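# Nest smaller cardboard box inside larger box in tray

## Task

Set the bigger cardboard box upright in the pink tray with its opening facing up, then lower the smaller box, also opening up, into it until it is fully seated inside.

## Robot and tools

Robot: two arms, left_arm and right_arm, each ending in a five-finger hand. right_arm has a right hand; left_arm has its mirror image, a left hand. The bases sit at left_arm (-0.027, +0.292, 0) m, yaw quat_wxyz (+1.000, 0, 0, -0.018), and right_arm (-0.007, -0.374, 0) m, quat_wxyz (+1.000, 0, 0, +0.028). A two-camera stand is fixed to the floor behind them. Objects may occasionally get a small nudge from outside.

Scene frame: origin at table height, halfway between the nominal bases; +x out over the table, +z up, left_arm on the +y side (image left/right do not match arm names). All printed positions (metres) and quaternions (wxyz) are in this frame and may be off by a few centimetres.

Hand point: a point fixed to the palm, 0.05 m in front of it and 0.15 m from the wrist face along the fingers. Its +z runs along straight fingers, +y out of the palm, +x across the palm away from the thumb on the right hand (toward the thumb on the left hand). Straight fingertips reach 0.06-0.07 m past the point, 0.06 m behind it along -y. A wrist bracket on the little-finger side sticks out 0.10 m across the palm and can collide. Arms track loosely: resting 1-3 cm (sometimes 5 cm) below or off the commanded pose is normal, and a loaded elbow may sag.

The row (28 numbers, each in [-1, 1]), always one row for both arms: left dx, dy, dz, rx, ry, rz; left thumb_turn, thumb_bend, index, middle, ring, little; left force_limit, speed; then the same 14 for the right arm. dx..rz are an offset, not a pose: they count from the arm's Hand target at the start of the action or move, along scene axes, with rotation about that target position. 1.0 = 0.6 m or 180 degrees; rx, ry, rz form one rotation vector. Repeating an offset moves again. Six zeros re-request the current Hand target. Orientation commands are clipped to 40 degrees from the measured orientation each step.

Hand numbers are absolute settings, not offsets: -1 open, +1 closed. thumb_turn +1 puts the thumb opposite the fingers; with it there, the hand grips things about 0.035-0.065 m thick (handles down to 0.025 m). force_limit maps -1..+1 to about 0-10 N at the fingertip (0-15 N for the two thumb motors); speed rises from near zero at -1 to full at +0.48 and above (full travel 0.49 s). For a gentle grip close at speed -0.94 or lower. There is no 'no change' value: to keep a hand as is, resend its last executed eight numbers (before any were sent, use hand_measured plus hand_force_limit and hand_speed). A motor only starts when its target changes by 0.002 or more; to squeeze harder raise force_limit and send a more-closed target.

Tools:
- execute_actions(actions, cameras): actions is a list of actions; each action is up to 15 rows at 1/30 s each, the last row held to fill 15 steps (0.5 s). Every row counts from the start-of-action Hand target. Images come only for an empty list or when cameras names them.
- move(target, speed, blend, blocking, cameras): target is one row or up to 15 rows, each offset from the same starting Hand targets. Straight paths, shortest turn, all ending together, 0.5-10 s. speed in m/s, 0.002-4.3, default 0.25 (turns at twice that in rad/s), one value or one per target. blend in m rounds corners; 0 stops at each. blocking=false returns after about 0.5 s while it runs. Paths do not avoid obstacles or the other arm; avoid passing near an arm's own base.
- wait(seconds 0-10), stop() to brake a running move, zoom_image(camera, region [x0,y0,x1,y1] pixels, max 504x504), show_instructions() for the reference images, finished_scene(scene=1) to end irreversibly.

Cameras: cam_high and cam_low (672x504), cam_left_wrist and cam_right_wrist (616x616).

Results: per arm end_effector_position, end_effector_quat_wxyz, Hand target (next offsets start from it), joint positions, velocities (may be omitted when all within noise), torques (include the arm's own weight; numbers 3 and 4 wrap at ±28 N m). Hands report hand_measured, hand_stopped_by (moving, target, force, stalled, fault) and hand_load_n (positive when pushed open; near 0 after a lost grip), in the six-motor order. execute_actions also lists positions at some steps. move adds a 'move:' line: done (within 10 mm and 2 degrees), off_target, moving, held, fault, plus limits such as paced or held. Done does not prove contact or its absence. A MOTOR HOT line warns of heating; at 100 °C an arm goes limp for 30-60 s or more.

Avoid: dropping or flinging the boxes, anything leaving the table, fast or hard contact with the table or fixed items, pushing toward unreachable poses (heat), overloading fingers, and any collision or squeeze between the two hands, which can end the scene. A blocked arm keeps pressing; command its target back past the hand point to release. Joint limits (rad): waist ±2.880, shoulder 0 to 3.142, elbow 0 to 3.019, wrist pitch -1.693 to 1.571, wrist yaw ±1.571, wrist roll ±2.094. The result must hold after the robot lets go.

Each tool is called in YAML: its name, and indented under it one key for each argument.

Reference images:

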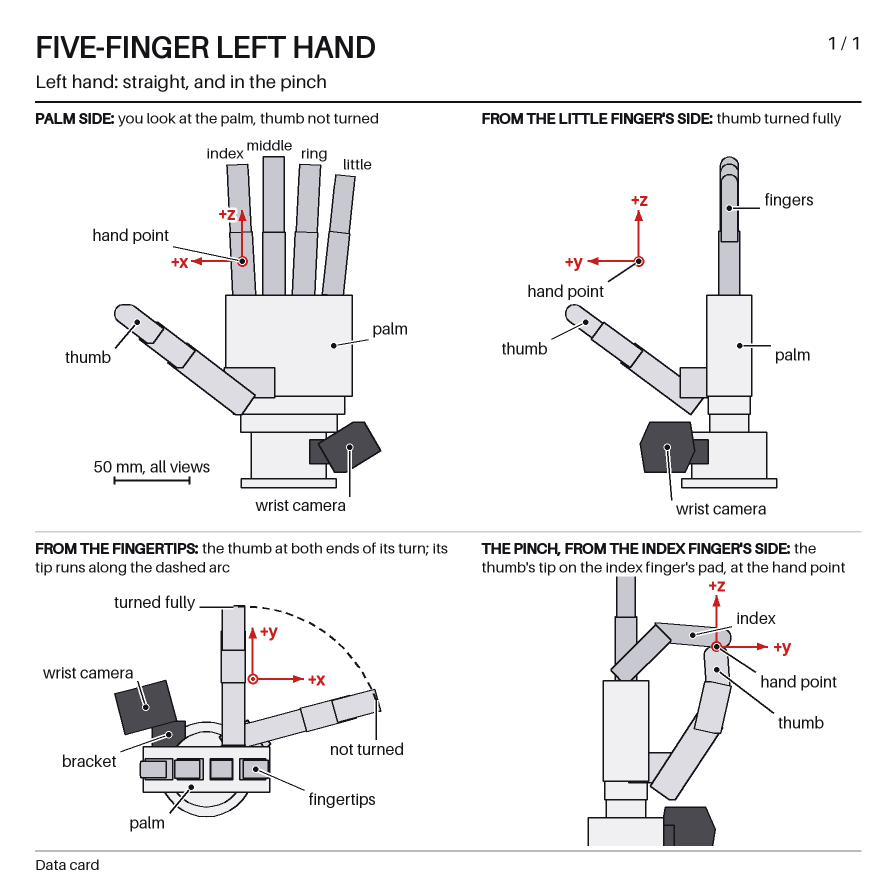

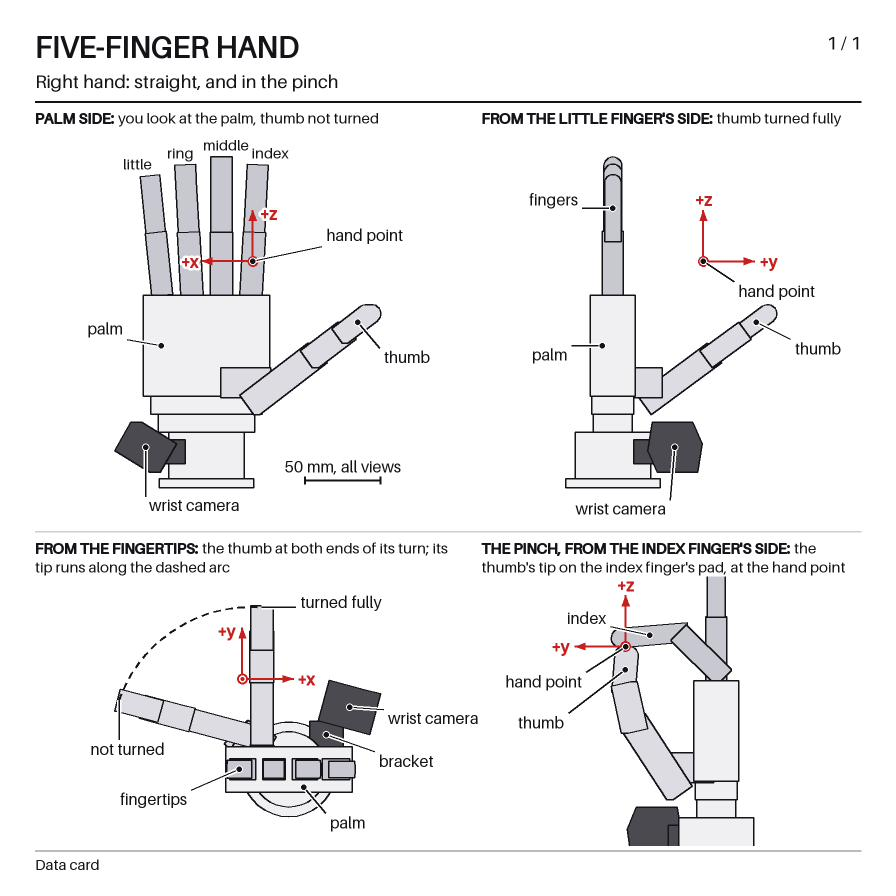

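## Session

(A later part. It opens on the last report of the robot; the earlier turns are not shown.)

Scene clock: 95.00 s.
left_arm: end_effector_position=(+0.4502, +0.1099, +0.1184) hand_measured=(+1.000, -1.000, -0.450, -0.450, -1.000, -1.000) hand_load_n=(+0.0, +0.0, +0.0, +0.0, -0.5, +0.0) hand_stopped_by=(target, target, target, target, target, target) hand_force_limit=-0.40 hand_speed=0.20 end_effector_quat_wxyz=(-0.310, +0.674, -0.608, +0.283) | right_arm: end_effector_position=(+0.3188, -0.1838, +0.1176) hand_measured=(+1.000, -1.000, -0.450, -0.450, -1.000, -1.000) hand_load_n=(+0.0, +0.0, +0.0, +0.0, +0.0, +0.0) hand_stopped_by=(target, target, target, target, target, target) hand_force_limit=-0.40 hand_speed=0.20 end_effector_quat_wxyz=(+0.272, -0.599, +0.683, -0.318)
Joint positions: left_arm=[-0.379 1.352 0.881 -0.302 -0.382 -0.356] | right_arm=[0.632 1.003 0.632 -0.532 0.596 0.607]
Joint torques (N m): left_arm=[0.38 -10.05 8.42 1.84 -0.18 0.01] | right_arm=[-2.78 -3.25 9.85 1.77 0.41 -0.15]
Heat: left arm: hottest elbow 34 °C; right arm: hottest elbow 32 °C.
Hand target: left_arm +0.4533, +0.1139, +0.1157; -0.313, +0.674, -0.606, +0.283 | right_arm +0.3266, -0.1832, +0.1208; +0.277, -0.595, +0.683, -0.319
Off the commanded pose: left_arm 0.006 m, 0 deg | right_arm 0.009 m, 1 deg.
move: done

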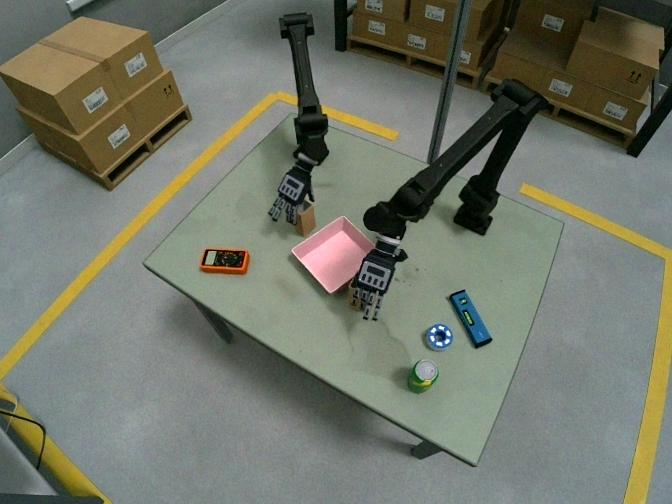

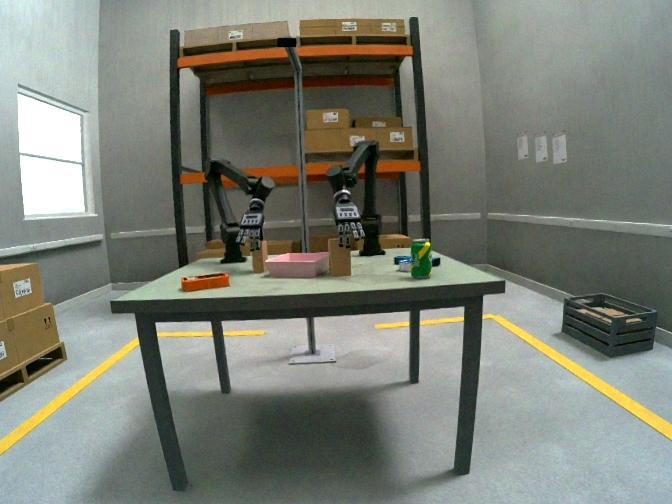

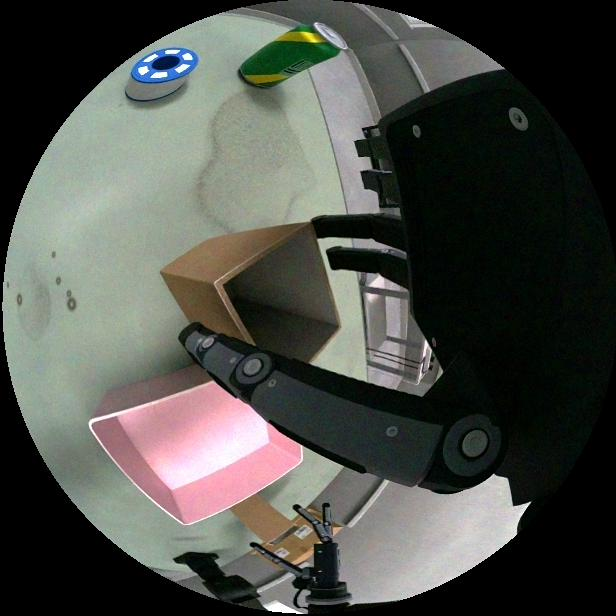

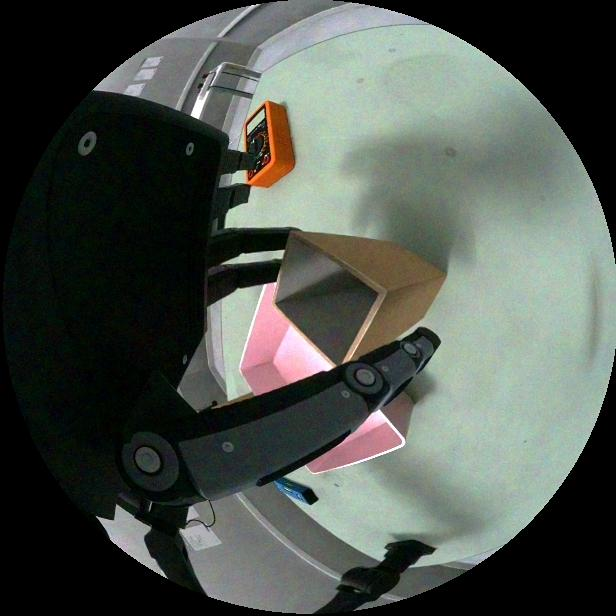

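move:
  target: [0.0155,-0.0185,0,0,0,0, 1,-1,-0.45,-0.45,-1,-1,-0.4,0.2, 0.0117,0.0033,0.0085,0,0,0, 1,-1,-0.45,-0.45,-1,-1,-0.4,0.2]
  speed: 0.05
  cameras: ["all"]

zoom_image:
  camera: "cam_left_wrist"
  region: [130, 200, 430, 500]

zoom_image:
  camera: "cam_right_wrist"
  region: [190, 200, 490, 500]

zoom_image:
  camera: "cam_low"
  region: [240, 200, 360, 290]

Scene clock: 104.77 s.
left_arm: end_effector_position=(+0.4501, +0.1117, +0.1028) hand_measured=(+1.000, -1.000, -0.450, -0.450, -1.000, -1.000) hand_load_n=(+0.0, +0.0, +0.0, +0.0, +0.0, -0.5) hand_stopped_by=(target, target, target, target, target, target) hand_force_limit=-0.40 hand_speed=0.20 end_effector_quat_wxyz=(-0.308, +0.677, -0.613, +0.267) | right_arm: end_effector_position=(+0.3195, -0.1865, +0.1126) hand_measured=(+1.000, -1.000, -0.450, -0.450, -1.000, -1.000) hand_load_n=(+0.0, +0.0, +0.0, +0.0, +0.0, +0.0) hand_stopped_by=(target, target, target, target, target, target) hand_force_limit=-0.40 hand_speed=0.20 end_effector_quat_wxyz=(+0.264, -0.603, +0.683, -0.317)
Joint positions: left_arm=[-0.379 1.384 0.881 -0.302 -0.39 -0.356] | right_arm=[0.623 1.016 0.632 -0.532 0.59 0.598]
Joint torques (N m): left_arm=[-0.79 -10.29 11.14 1.61 -0.3 -0.13] | right_arm=[-2.96 -3.43 11.74 1.58 0.4 -0.15]
Heat: left arm: hottest elbow 33 °C; right arm: hottest elbow 33 °C.
Hand target: left_arm +0.4625, +0.1029, +0.1155; -0.313, +0.674, -0.606, +0.283 | right_arm +0.3336, -0.1812, +0.1259; +0.277, -0.595, +0.683, -0.319
Off the commanded pose: left_arm 0.020 m, 2 deg | right_arm 0.020 m, 2 deg.
move: off_target (left_arm, right_arm)

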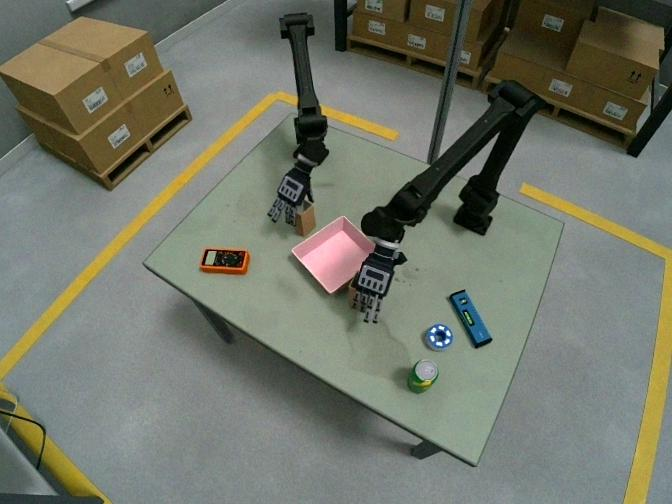

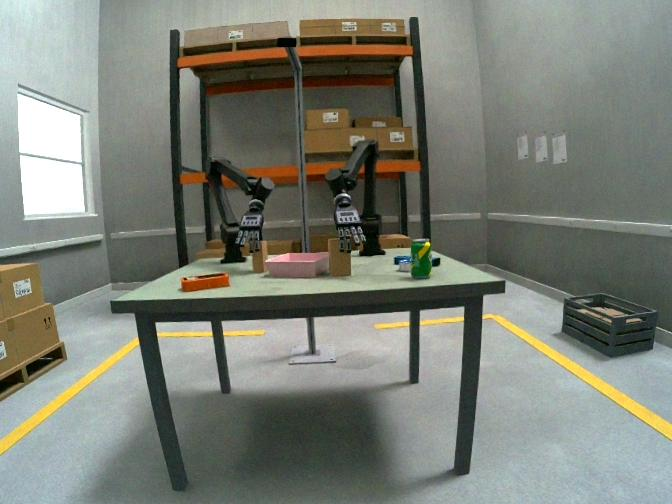

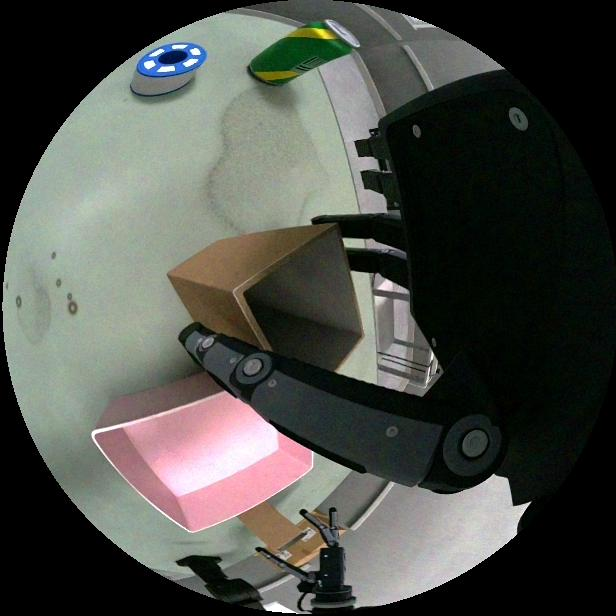

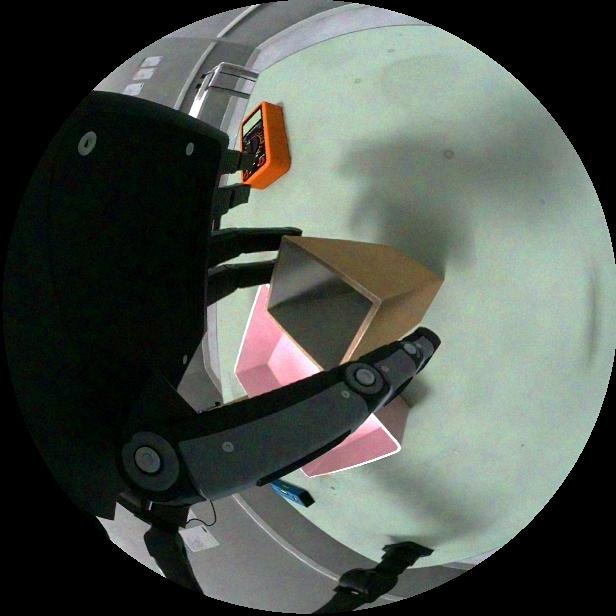

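Scaled by 1.680 from the camera's 616x616 image, which has a finer 880x880 frame.

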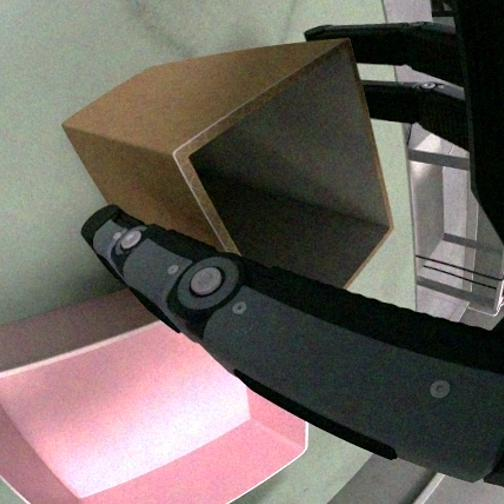

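Scaled by 1.680 from the camera's 616x616 image, which has a finer 880x880 frame.

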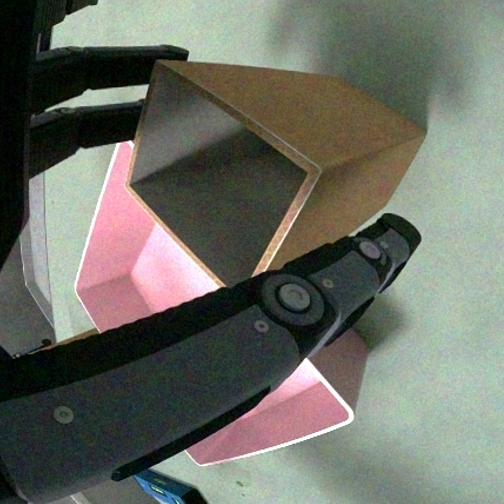

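Scaled by 4.200.

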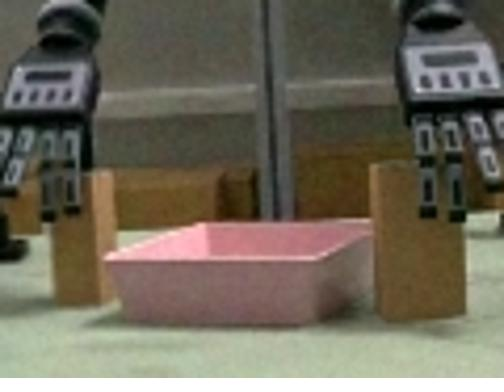

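move:
  target: [0.0157,-0.021,0.026,0,0,0, 1,-1,-0.45,-0.45,-1,-1,-0.4,0.2, 0.0105,0.005,0.017,0,0,0, 1,-1,-0.45,-0.45,-1,-1,-0.4,0.2]
  speed: 0.15

Scene clock: 107.90 s.
left_arm: end_effector_position=(+0.4509, +0.1082, +0.1050) hand_measured=(+1.000, -1.000, -0.450, -0.450, -1.000, -1.000) hand_load_n=(+0.0, +0.0, +0.0, +0.0, +0.0, +0.0) hand_stopped_by=(target, target, target, target, target, target) hand_force_limit=-0.40 hand_speed=0.20 end_effector_quat_wxyz=(-0.309, +0.677, -0.616, +0.259) | right_arm: end_effector_position=(+0.3268, -0.1824, +0.1206) hand_measured=(+1.000, -1.000, -0.450, -0.450, -1.000, -1.000) hand_load_n=(+0.0, +0.0, +0.0, +0.0, +0.0, +0.0) hand_stopped_by=(target, target, target, target, target, target) hand_force_limit=-0.40 hand_speed=0.20 end_effector_quat_wxyz=(+0.269, -0.601, +0.683, -0.317)
Joint positions: left_arm=[-0.389 1.393 0.905 -0.335 -0.402 -0.361] | right_arm=[0.617 1.025 0.656 -0.532 0.586 0.592]
Joint torques (N m): left_arm=[-1.32 -9.82 14.31 0.99 -0.31 -0.22] | right_arm=[-2.9 -3.55 12.67 0.85 0.42 -0.15]
Heat: left arm: hottest elbow 33 °C; right arm: hottest elbow 33 °C.
Hand target: left_arm +0.4720, +0.0903, +0.1312; -0.313, +0.674, -0.606, +0.283 | right_arm +0.3399, -0.1782, +0.1360; +0.277, -0.595, +0.683, -0.319
Off the commanded pose: left_arm 0.038 m, 3 deg | right_arm 0.021 m, 1 deg.
move: off_target (left_arm, right_arm)

move:
  target: [0.014,-0.03,0.03,0,0,0, 1,-1,-0.45,-0.45,-1,-1,-0.4,0.2, 0,0,0,0,0,0, 1,-1,-0.45,-0.45,-1,-1,-0.4,0.2]
  speed: 0.15
  cameras: ["all"]

zoom_image:
  camera: "cam_low"
  region: [240, 200, 360, 290]

zoom_image:
  camera: "cam_high"
  region: [265, 170, 405, 310]

Scene clock: 110.27 s.
left_arm: end_effector_position=(+0.4602, +0.0900, +0.1215) hand_measured=(+1.000, -1.000, -0.450, -0.450, -1.000, -1.000) hand_load_n=(+0.0, +0.0, +0.0, +0.0, +0.0, +0.0) hand_stopped_by=(target, target, target, target, target, target) hand_force_limit=-0.40 hand_speed=0.20 end_effector_quat_wxyz=(-0.309, +0.677, -0.617, +0.258) | right_arm: end_effector_position=(+0.3268, -0.1824, +0.1206) hand_measured=(+1.000, -1.000, -0.450, -0.450, -1.000, -1.000) hand_load_n=(+0.0, +0.0, +0.0, +0.0, +0.0, +0.0) hand_stopped_by=(target, target, target, target, target, target) hand_force_limit=-0.40 hand_speed=0.20 end_effector_quat_wxyz=(+0.269, -0.601, +0.683, -0.317)
Joint positions: left_arm=[-0.419 1.416 0.977 -0.397 -0.422 -0.383] | right_arm=[0.617 1.025 0.656 -0.532 0.586 0.592]
Joint torques (N m): left_arm=[-1.26 -10.99 14.53 0.91 -0.32 -0.23] | right_arm=[-2.9 -3.78 12.68 0.9 0.42 -0.16]
Heat: left arm: hottest elbow 33 °C; right arm: hottest elbow 34 °C.
Hand target: left_arm +0.4805, +0.0722, +0.1494; -0.313, +0.674, -0.606, +0.283 | right_arm +0.3399, -0.1782, +0.1360; +0.277, -0.595, +0.683, -0.319
Off the commanded pose: left_arm 0.039 m, 3 deg | right_arm 0.021 m, 1 deg.
move: off_target (left_arm, right_arm)

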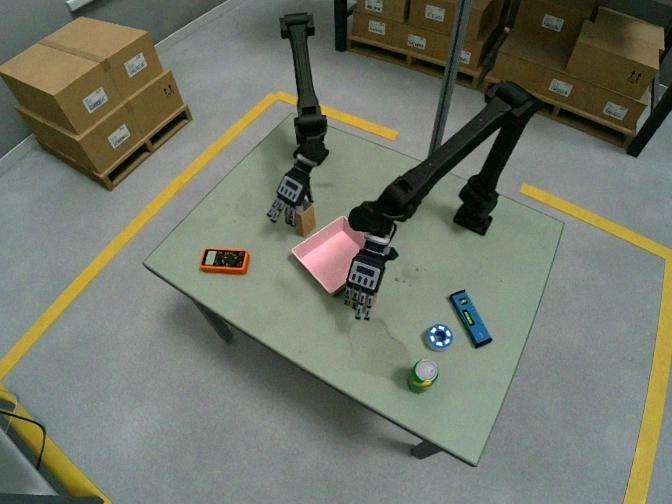

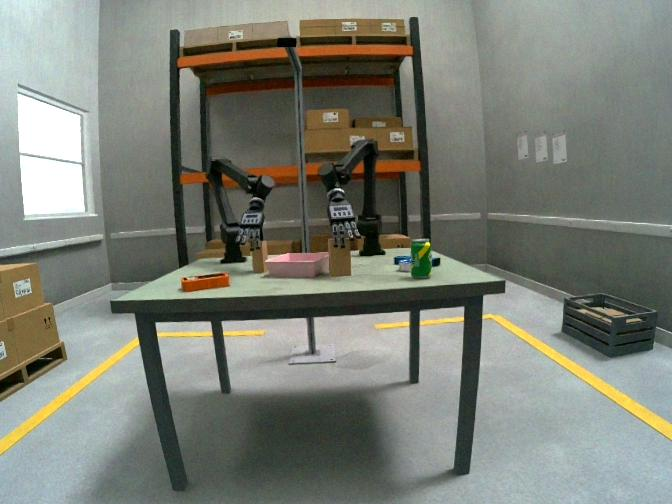

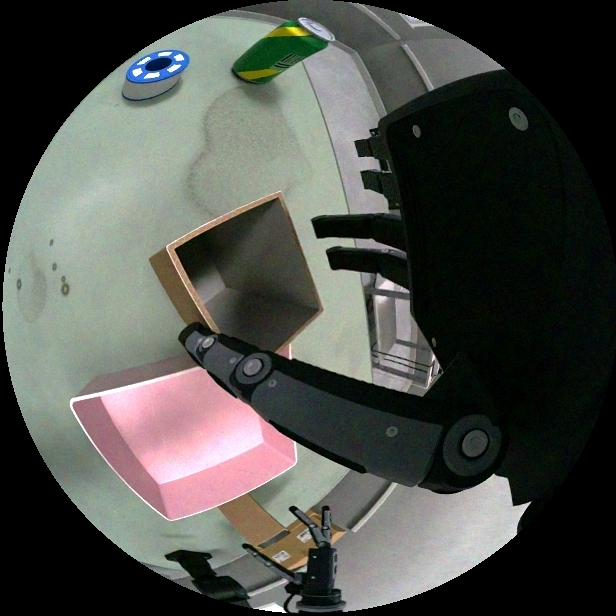

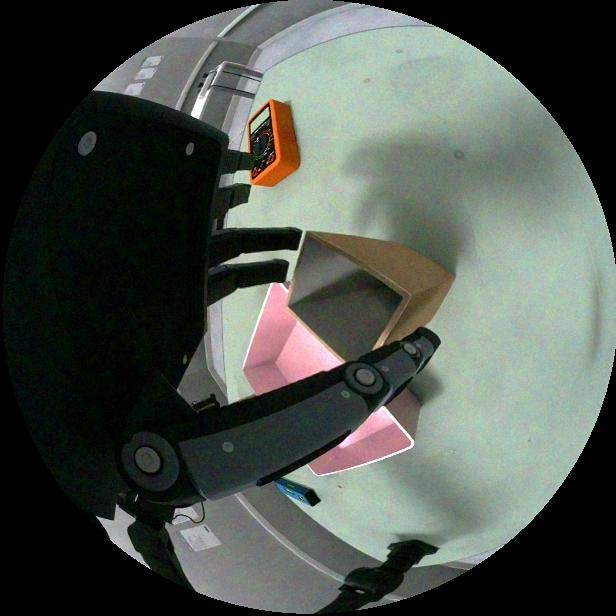

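Scaled by 4.200.

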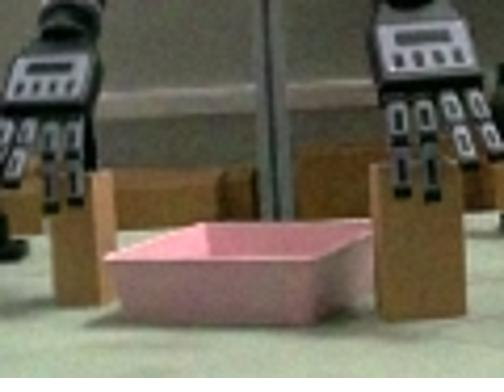

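Scaled by 3.600.

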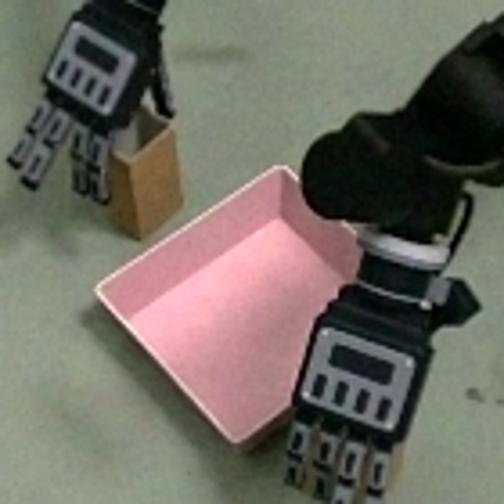

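execute_actions:
  actions:
    - [[0,0,0,0,0,0, 1,-1,0.25,0.25,-1,-1,-0.4,-0.9, 0,0,0,0,0,0, 1,-1,0.3,0.3,-1,-1,-0.4,-0.9]]

wait:
  seconds: 1.5
  cameras: ["all"]

zoom_image:
  camera: "cam_high"
  region: [265, 170, 405, 310]

zoom_image:
  camera: "cam_low"
  region: [240, 200, 360, 290]

Scene clock: 115.00 s.
left_arm: end_effector_position=(+0.4603, +0.0900, +0.1216) hand_measured=(+1.000, -1.000, +0.032, -0.004, -1.000, -1.000) hand_load_n=(+0.0, +1.5, +4.5, +4.5, +0.0, -0.5) hand_stopped_by=(target, target, force, force, target, target) hand_force_limit=-0.40 hand_speed=-0.90 end_effector_quat_wxyz=(-0.309, +0.677, -0.616, +0.258) | right_arm: end_effector_position=(+0.3268, -0.1825, +0.1206) hand_measured=(+1.000, -1.000, +0.004, -0.014, -1.000, -1.000) hand_load_n=(-1.5, +1.0, +6.0, +4.0, +0.0, +0.0) hand_stopped_by=(target, target, force, force, target, target) hand_force_limit=-0.40 hand_speed=-0.90 end_effector_quat_wxyz=(+0.269, -0.601, +0.682, -0.318)
Joint positions: left_arm=[-0.419 1.416 0.977 -0.397 -0.423 -0.383] | right_arm=[0.617 1.025 0.656 -0.532 0.586 0.592]
Joint torques (N m): left_arm=[-1.2 -10.99 14.54 0.91 -0.32 -0.22] | right_arm=[-2.84 -3.72 12.68 0.85 0.42 -0.15]
Heat: left arm: hottest elbow 34 °C; right arm: hottest elbow 35 °C.
Hand target: left_arm +0.4805, +0.0722, +0.1494; -0.313, +0.674, -0.606, +0.283 | right_arm +0.3399, -0.1782, +0.1361; +0.277, -0.595, +0.683, -0.319
Off the commanded pose: left_arm 0.039 m, 3 deg | right_arm 0.021 m, 1 deg.
Step readings (end_effector_position of left_arm | right_arm):
0: (+0.4602, +0.0900, +0.1215) | (+0.3268, -0.1824, +0.1206)
1: (+0.4602, +0.0900, +0.1215) | (+0.3268, -0.1824, +0.1206)
2: (+0.4602, +0.0900, +0.1215) | (+0.3268, -0.1824, +0.1206)
4: (+0.4602, +0.0900, +0.1215) | (+0.3268, -0.1825, +0.1206)
8: (+0.4602, +0.0900, +0.1215) | (+0.3268, -0.1825, +0.1206)
15: (+0.4602, +0.0900, +0.1216) | (+0.3268, -0.1825, +0.1206)

Scene clock: 116.50 s.
left_arm: end_effector_position=(+0.4603, +0.0900, +0.1216) hand_measured=(+1.000, -1.000, +0.032, -0.004, -1.000, -1.000) hand_load_n=(+0.0, +1.0, +4.5, +4.0, +0.0, +0.0) hand_stopped_by=(target, target, force, force, target, target) hand_force_limit=-0.40 hand_speed=-0.90 end_effector_quat_wxyz=(-0.309, +0.677, -0.616, +0.258) | right_arm: end_effector_position=(+0.3268, -0.1825, +0.1206) hand_measured=(+1.000, -1.000, +0.004, -0.014, -1.000, -1.000) hand_load_n=(-1.5, +1.5, +6.0, +4.0, +0.0, +0.0) hand_stopped_by=(target, target, force, force, target, target) hand_force_limit=-0.40 hand_speed=-0.90 end_effector_quat_wxyz=(+0.269, -0.601, +0.682, -0.318)
Joint positions: left_arm=[-0.419 1.416 0.977 -0.397 -0.423 -0.383] | right_arm=[0.617 1.025 0.656 -0.532 0.586 0.592]
Joint torques (N m): left_arm=[-1.26 -10.99 14.53 0.9 -0.32 -0.22] | right_arm=[-2.96 -3.6 12.66 0.85 0.42 -0.15]
Heat: left arm: hottest elbow 34 °C; right arm: hottest elbow 35 °C.
Hand target: left_arm +0.4805, +0.0722, +0.1494; -0.313, +0.674, -0.606, +0.283 | right_arm +0.3399, -0.1782, +0.1361; +0.277, -0.595, +0.683, -0.319
Off the commanded pose: left_arm 0.039 m, 3 deg | right_arm 0.021 m, 1 deg.
wait: 1.50 s; at rest by 0.17 s

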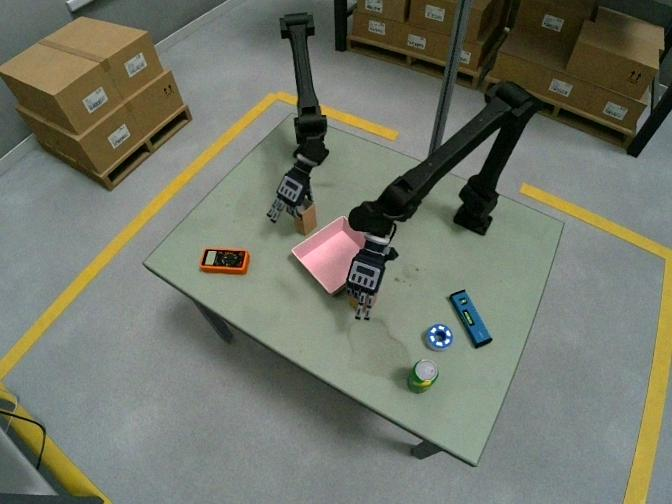

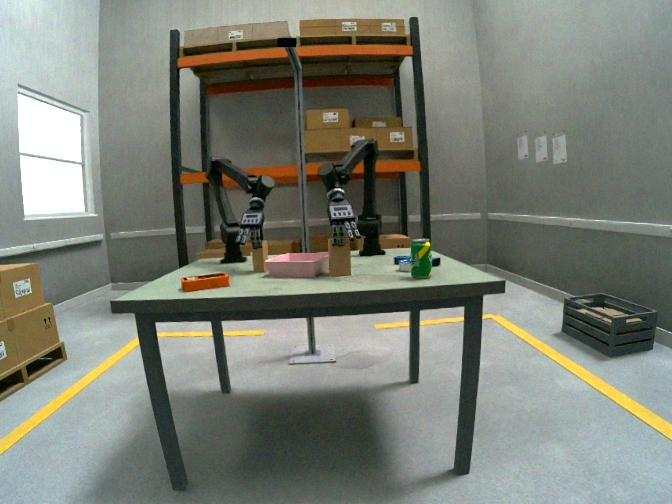

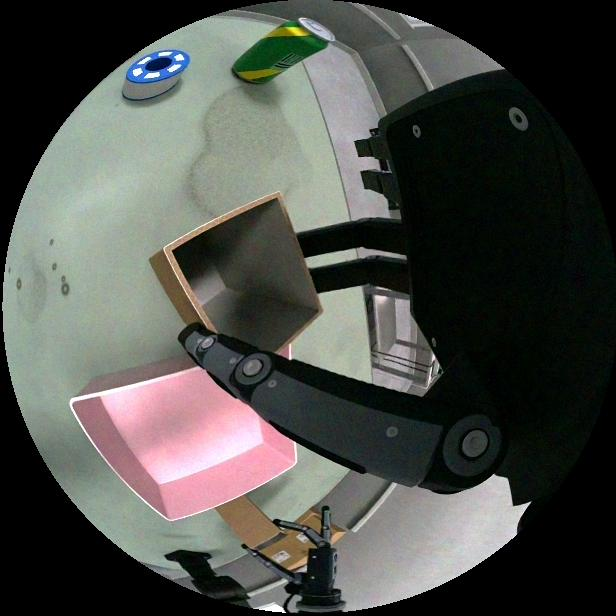

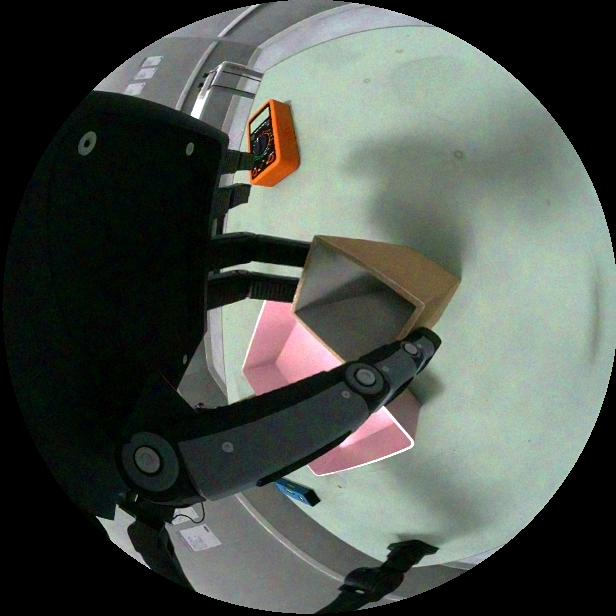

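Scaled by 3.600.

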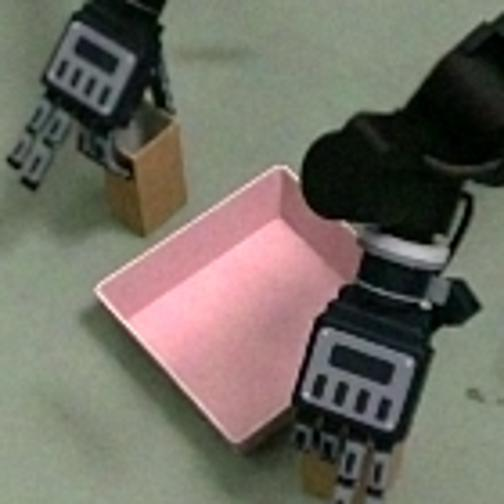

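Scaled by 4.200.

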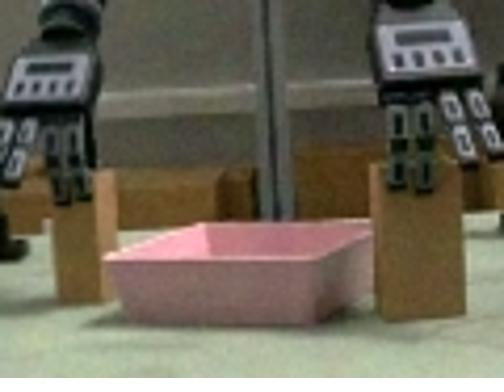

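move:
  target: [0,0,0.15,0,0,0, 1,-1,0.25,0.25,-1,-1,-0.4,-0.9, -0.02,-0.06,0.2,0,0,0, 1,-1,0.3,0.3,-1,-1,-0.4,-0.9]
  speed: 0.12
  cameras: ["all"]

zoom_image:
  camera: "cam_high"
  region: [265, 130, 405, 270]

zoom_image:
  camera: "cam_high"
  region: [310, 210, 410, 310]

zoom_image:
  camera: "cam_low"
  region: [220, 170, 380, 290]

Scene clock: 121.43 s.
left_arm: end_effector_position=(+0.4644, +0.0880, +0.1944) hand_measured=(+1.000, -1.000, +0.032, -0.004, -1.000, -1.000) hand_load_n=(+0.0, +1.0, +4.5, +4.5, +0.0, +0.0) hand_stopped_by=(target, target, force, force, target, target) hand_force_limit=-0.40 hand_speed=-0.90 end_effector_quat_wxyz=(-0.305, +0.678, -0.622, +0.245) | right_arm: end_effector_position=(+0.3202, -0.2139, +0.2341) hand_measured=(+1.000, -1.000, +0.004, -0.014, -1.000, -1.000) hand_load_n=(-1.5, +1.5, +6.0, +4.0, +0.0, +0.0) hand_stopped_by=(target, target, force, force, target, target) hand_force_limit=-0.40 hand_speed=-0.90 end_effector_quat_wxyz=(+0.265, -0.602, +0.683, -0.316)
Joint positions: left_arm=[-0.419 1.377 1.153 -0.641 -0.423 -0.383] | right_arm=[0.538 0.883 0.879 -0.87 0.535 0.522]
Joint torques (N m): left_arm=[-1.2 -13.1 15.49 0.85 -0.31 -0.21] | right_arm=[-3.02 -3.25 13.56 0.87 0.37 -0.17]
Heat: left arm: hottest elbow 35 °C; right arm: hottest elbow 36 °C.
Hand target: left_arm +0.4805, +0.0723, +0.2392; -0.313, +0.674, -0.606, +0.283 | right_arm +0.3280, -0.2143, +0.2562; +0.277, -0.595, +0.683, -0.320
Off the commanded pose: left_arm 0.050 m, 5 deg | right_arm 0.023 m, 2 deg.
move: off_target (left_arm, right_arm)

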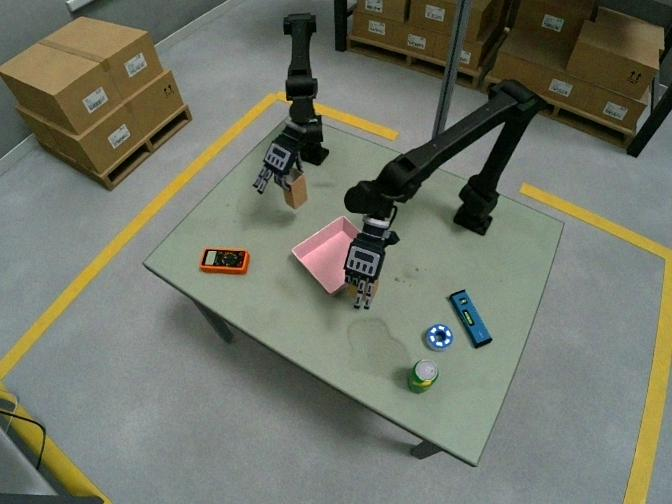

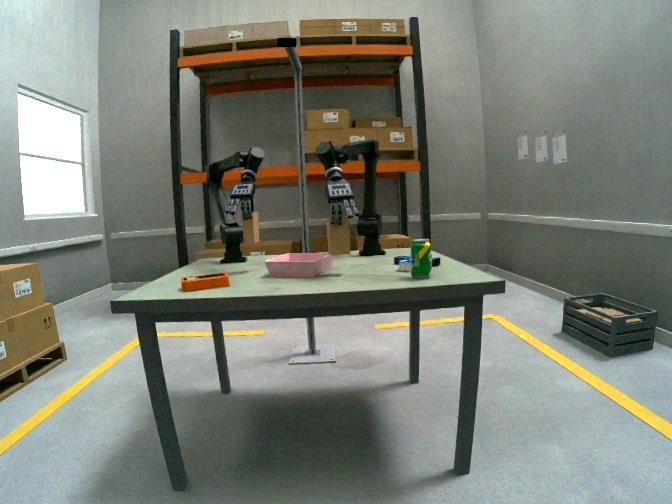

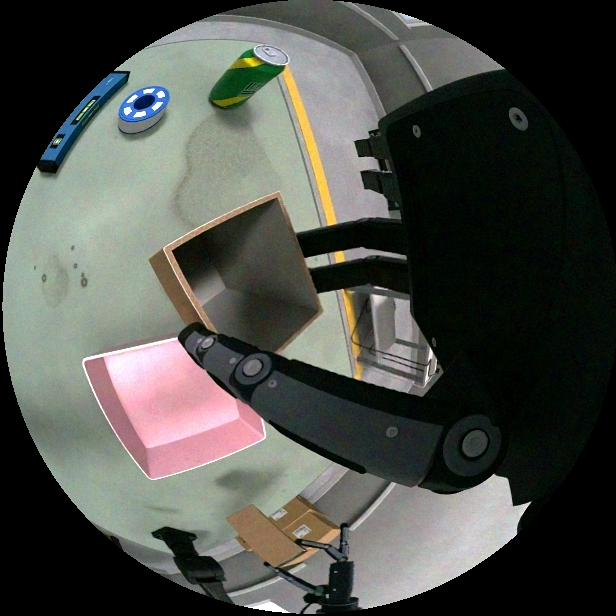

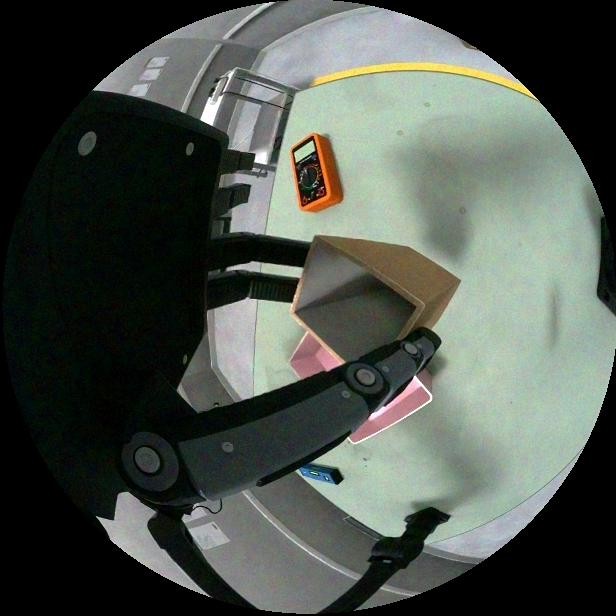

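Scaled by 3.600.

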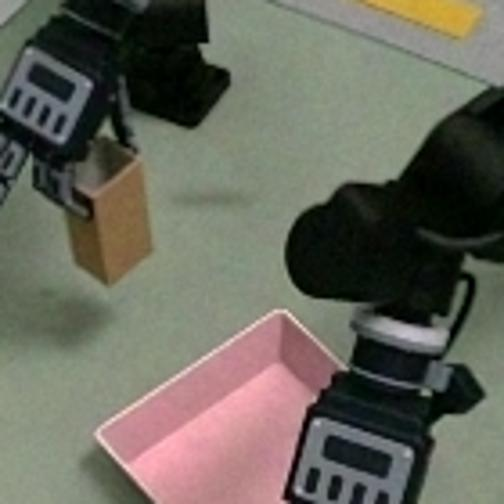

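Scaled by 5.040.

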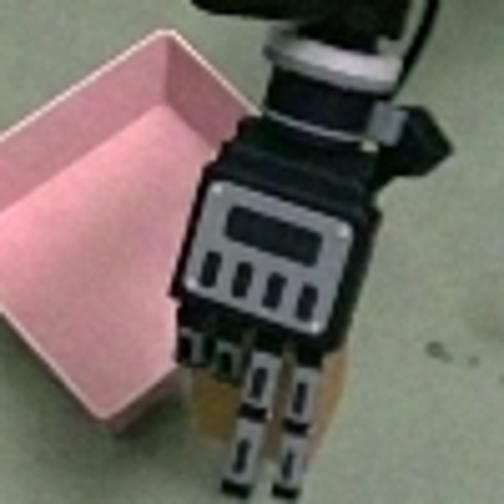

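Scaled by 3.150.

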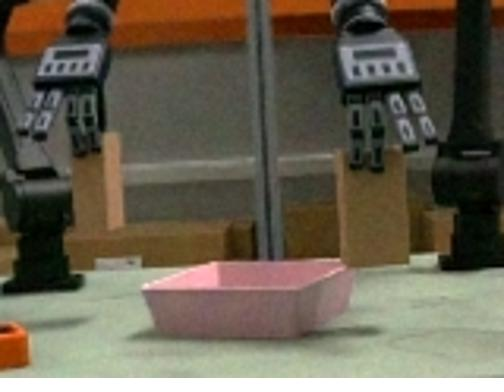

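move:
  target: [-0.2075,-0.2205,0.03,0,0,-0.289, 1,-1,0.25,0.25,-1,-1,-0.4,-0.9, -0.03,-0.05,0.03,0,0,0, 1,-1,0.3,0.3,-1,-1,-0.4,-0.9]
  speed: 0.15
  cameras: ["all"]

zoom_image:
  camera: "cam_high"
  region: [265, 150, 405, 290]

zoom_image:
  camera: "cam_low"
  region: [200, 170, 360, 290]

Scene clock: 140.70 s.
left_arm: end_effector_position=(+0.3563, -0.0516, +0.2368) hand_measured=(+1.000, -1.000, +0.032, -0.004, -1.000, -1.000) hand_load_n=(+0.0, +1.0, +4.5, +4.5, +0.0, +0.0) hand_stopped_by=(target, target, force, force, target, target) hand_force_limit=-0.40 hand_speed=-0.90 end_effector_quat_wxyz=(+0.150, -0.356, +0.842, -0.376) | right_arm: end_effector_position=(+0.3039, -0.2428, +0.2492) hand_measured=(+1.000, -1.000, +0.004, -0.014, -1.000, -1.000) hand_load_n=(-1.5, +1.5, +6.0, +4.0, +0.0, +0.0) hand_stopped_by=(target, target, force, force, target, target) hand_force_limit=-0.40 hand_speed=-0.90 end_effector_quat_wxyz=(+0.262, -0.604, +0.684, -0.315)
Joint positions: left_arm=[-0.601 1.288 1.153 -0.607 0.114 0.084] | right_arm=[0.473 0.799 0.879 -0.935 0.491 0.467]
Joint torques (N m): left_arm=[-1.26 -11.69 12.12 1.17 0.23 0.06] | right_arm=[-2.9 -2.43 13.7 0.76 0.34 -0.15]
Heat: left arm: hottest elbow 40 °C; right arm: hottest elbow 39 °C.
Hand target: left_arm +0.3559, -0.0601, +0.2573; +0.157, -0.340, +0.840, -0.392 | right_arm +0.3100, -0.2442, +0.2741; +0.277, -0.595, +0.684, -0.319
Off the commanded pose: left_arm 0.022 m, 3 deg | right_arm 0.026 m, 2 deg.
move: off_target (left_arm, right_arm)

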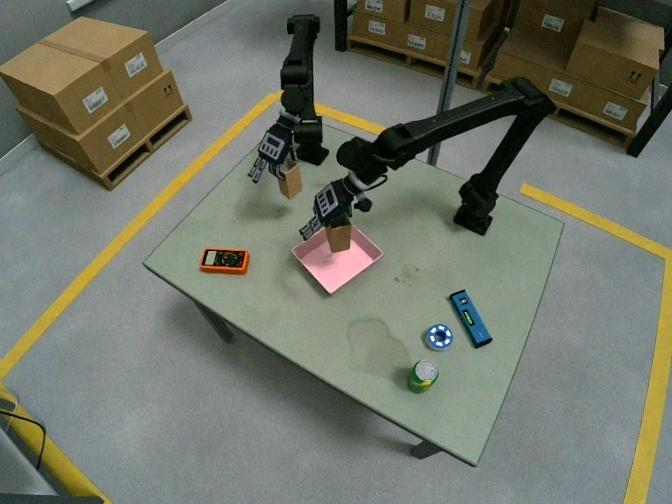

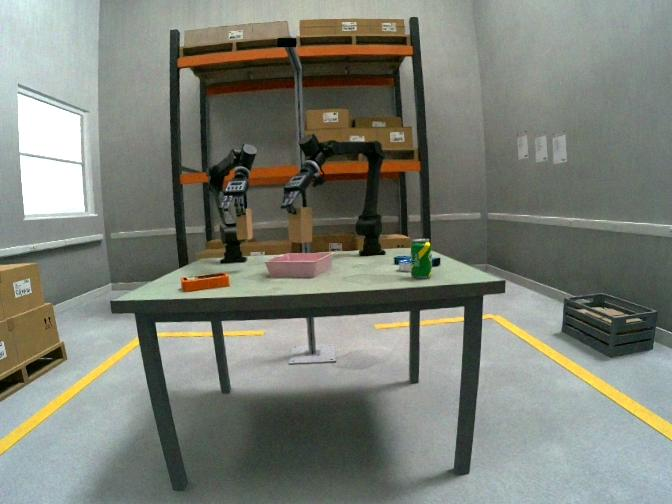

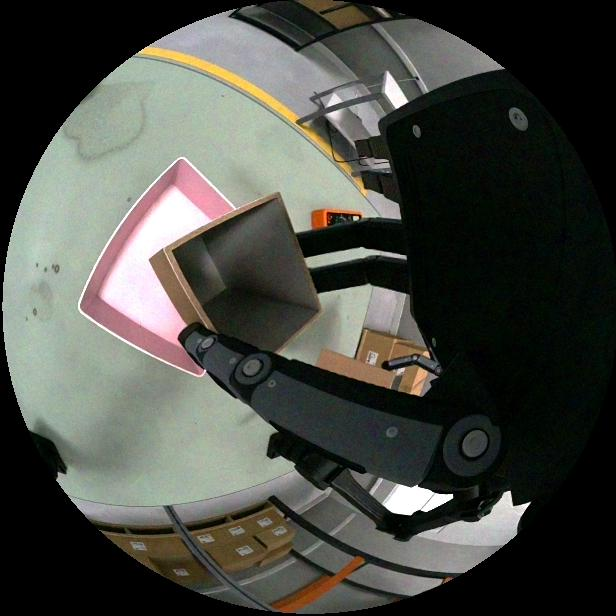

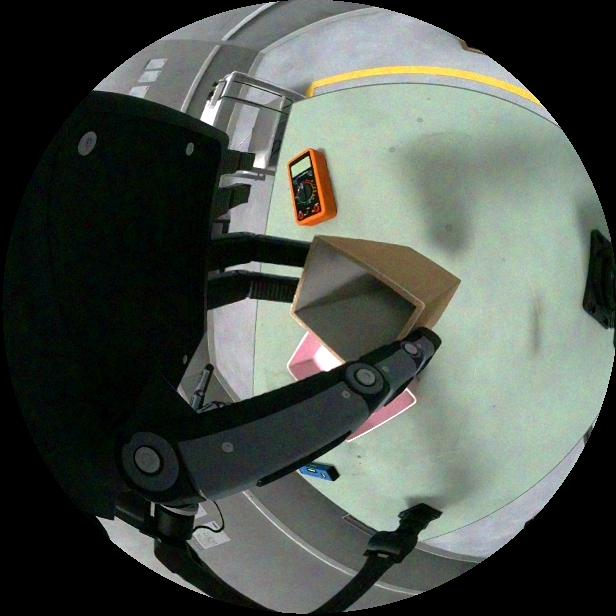

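Scaled by 3.600.

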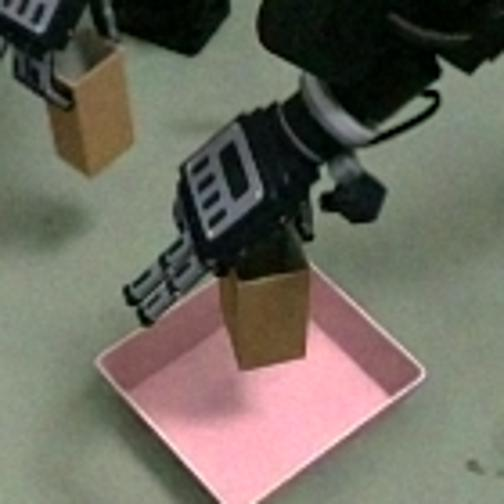

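Scaled by 3.150.

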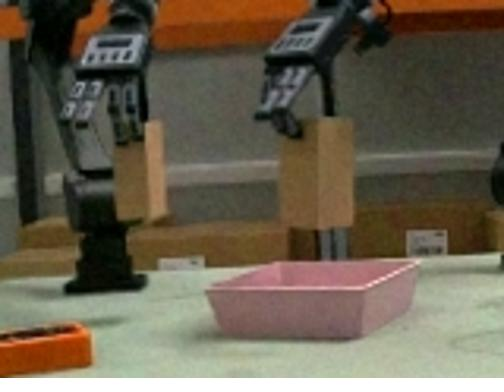

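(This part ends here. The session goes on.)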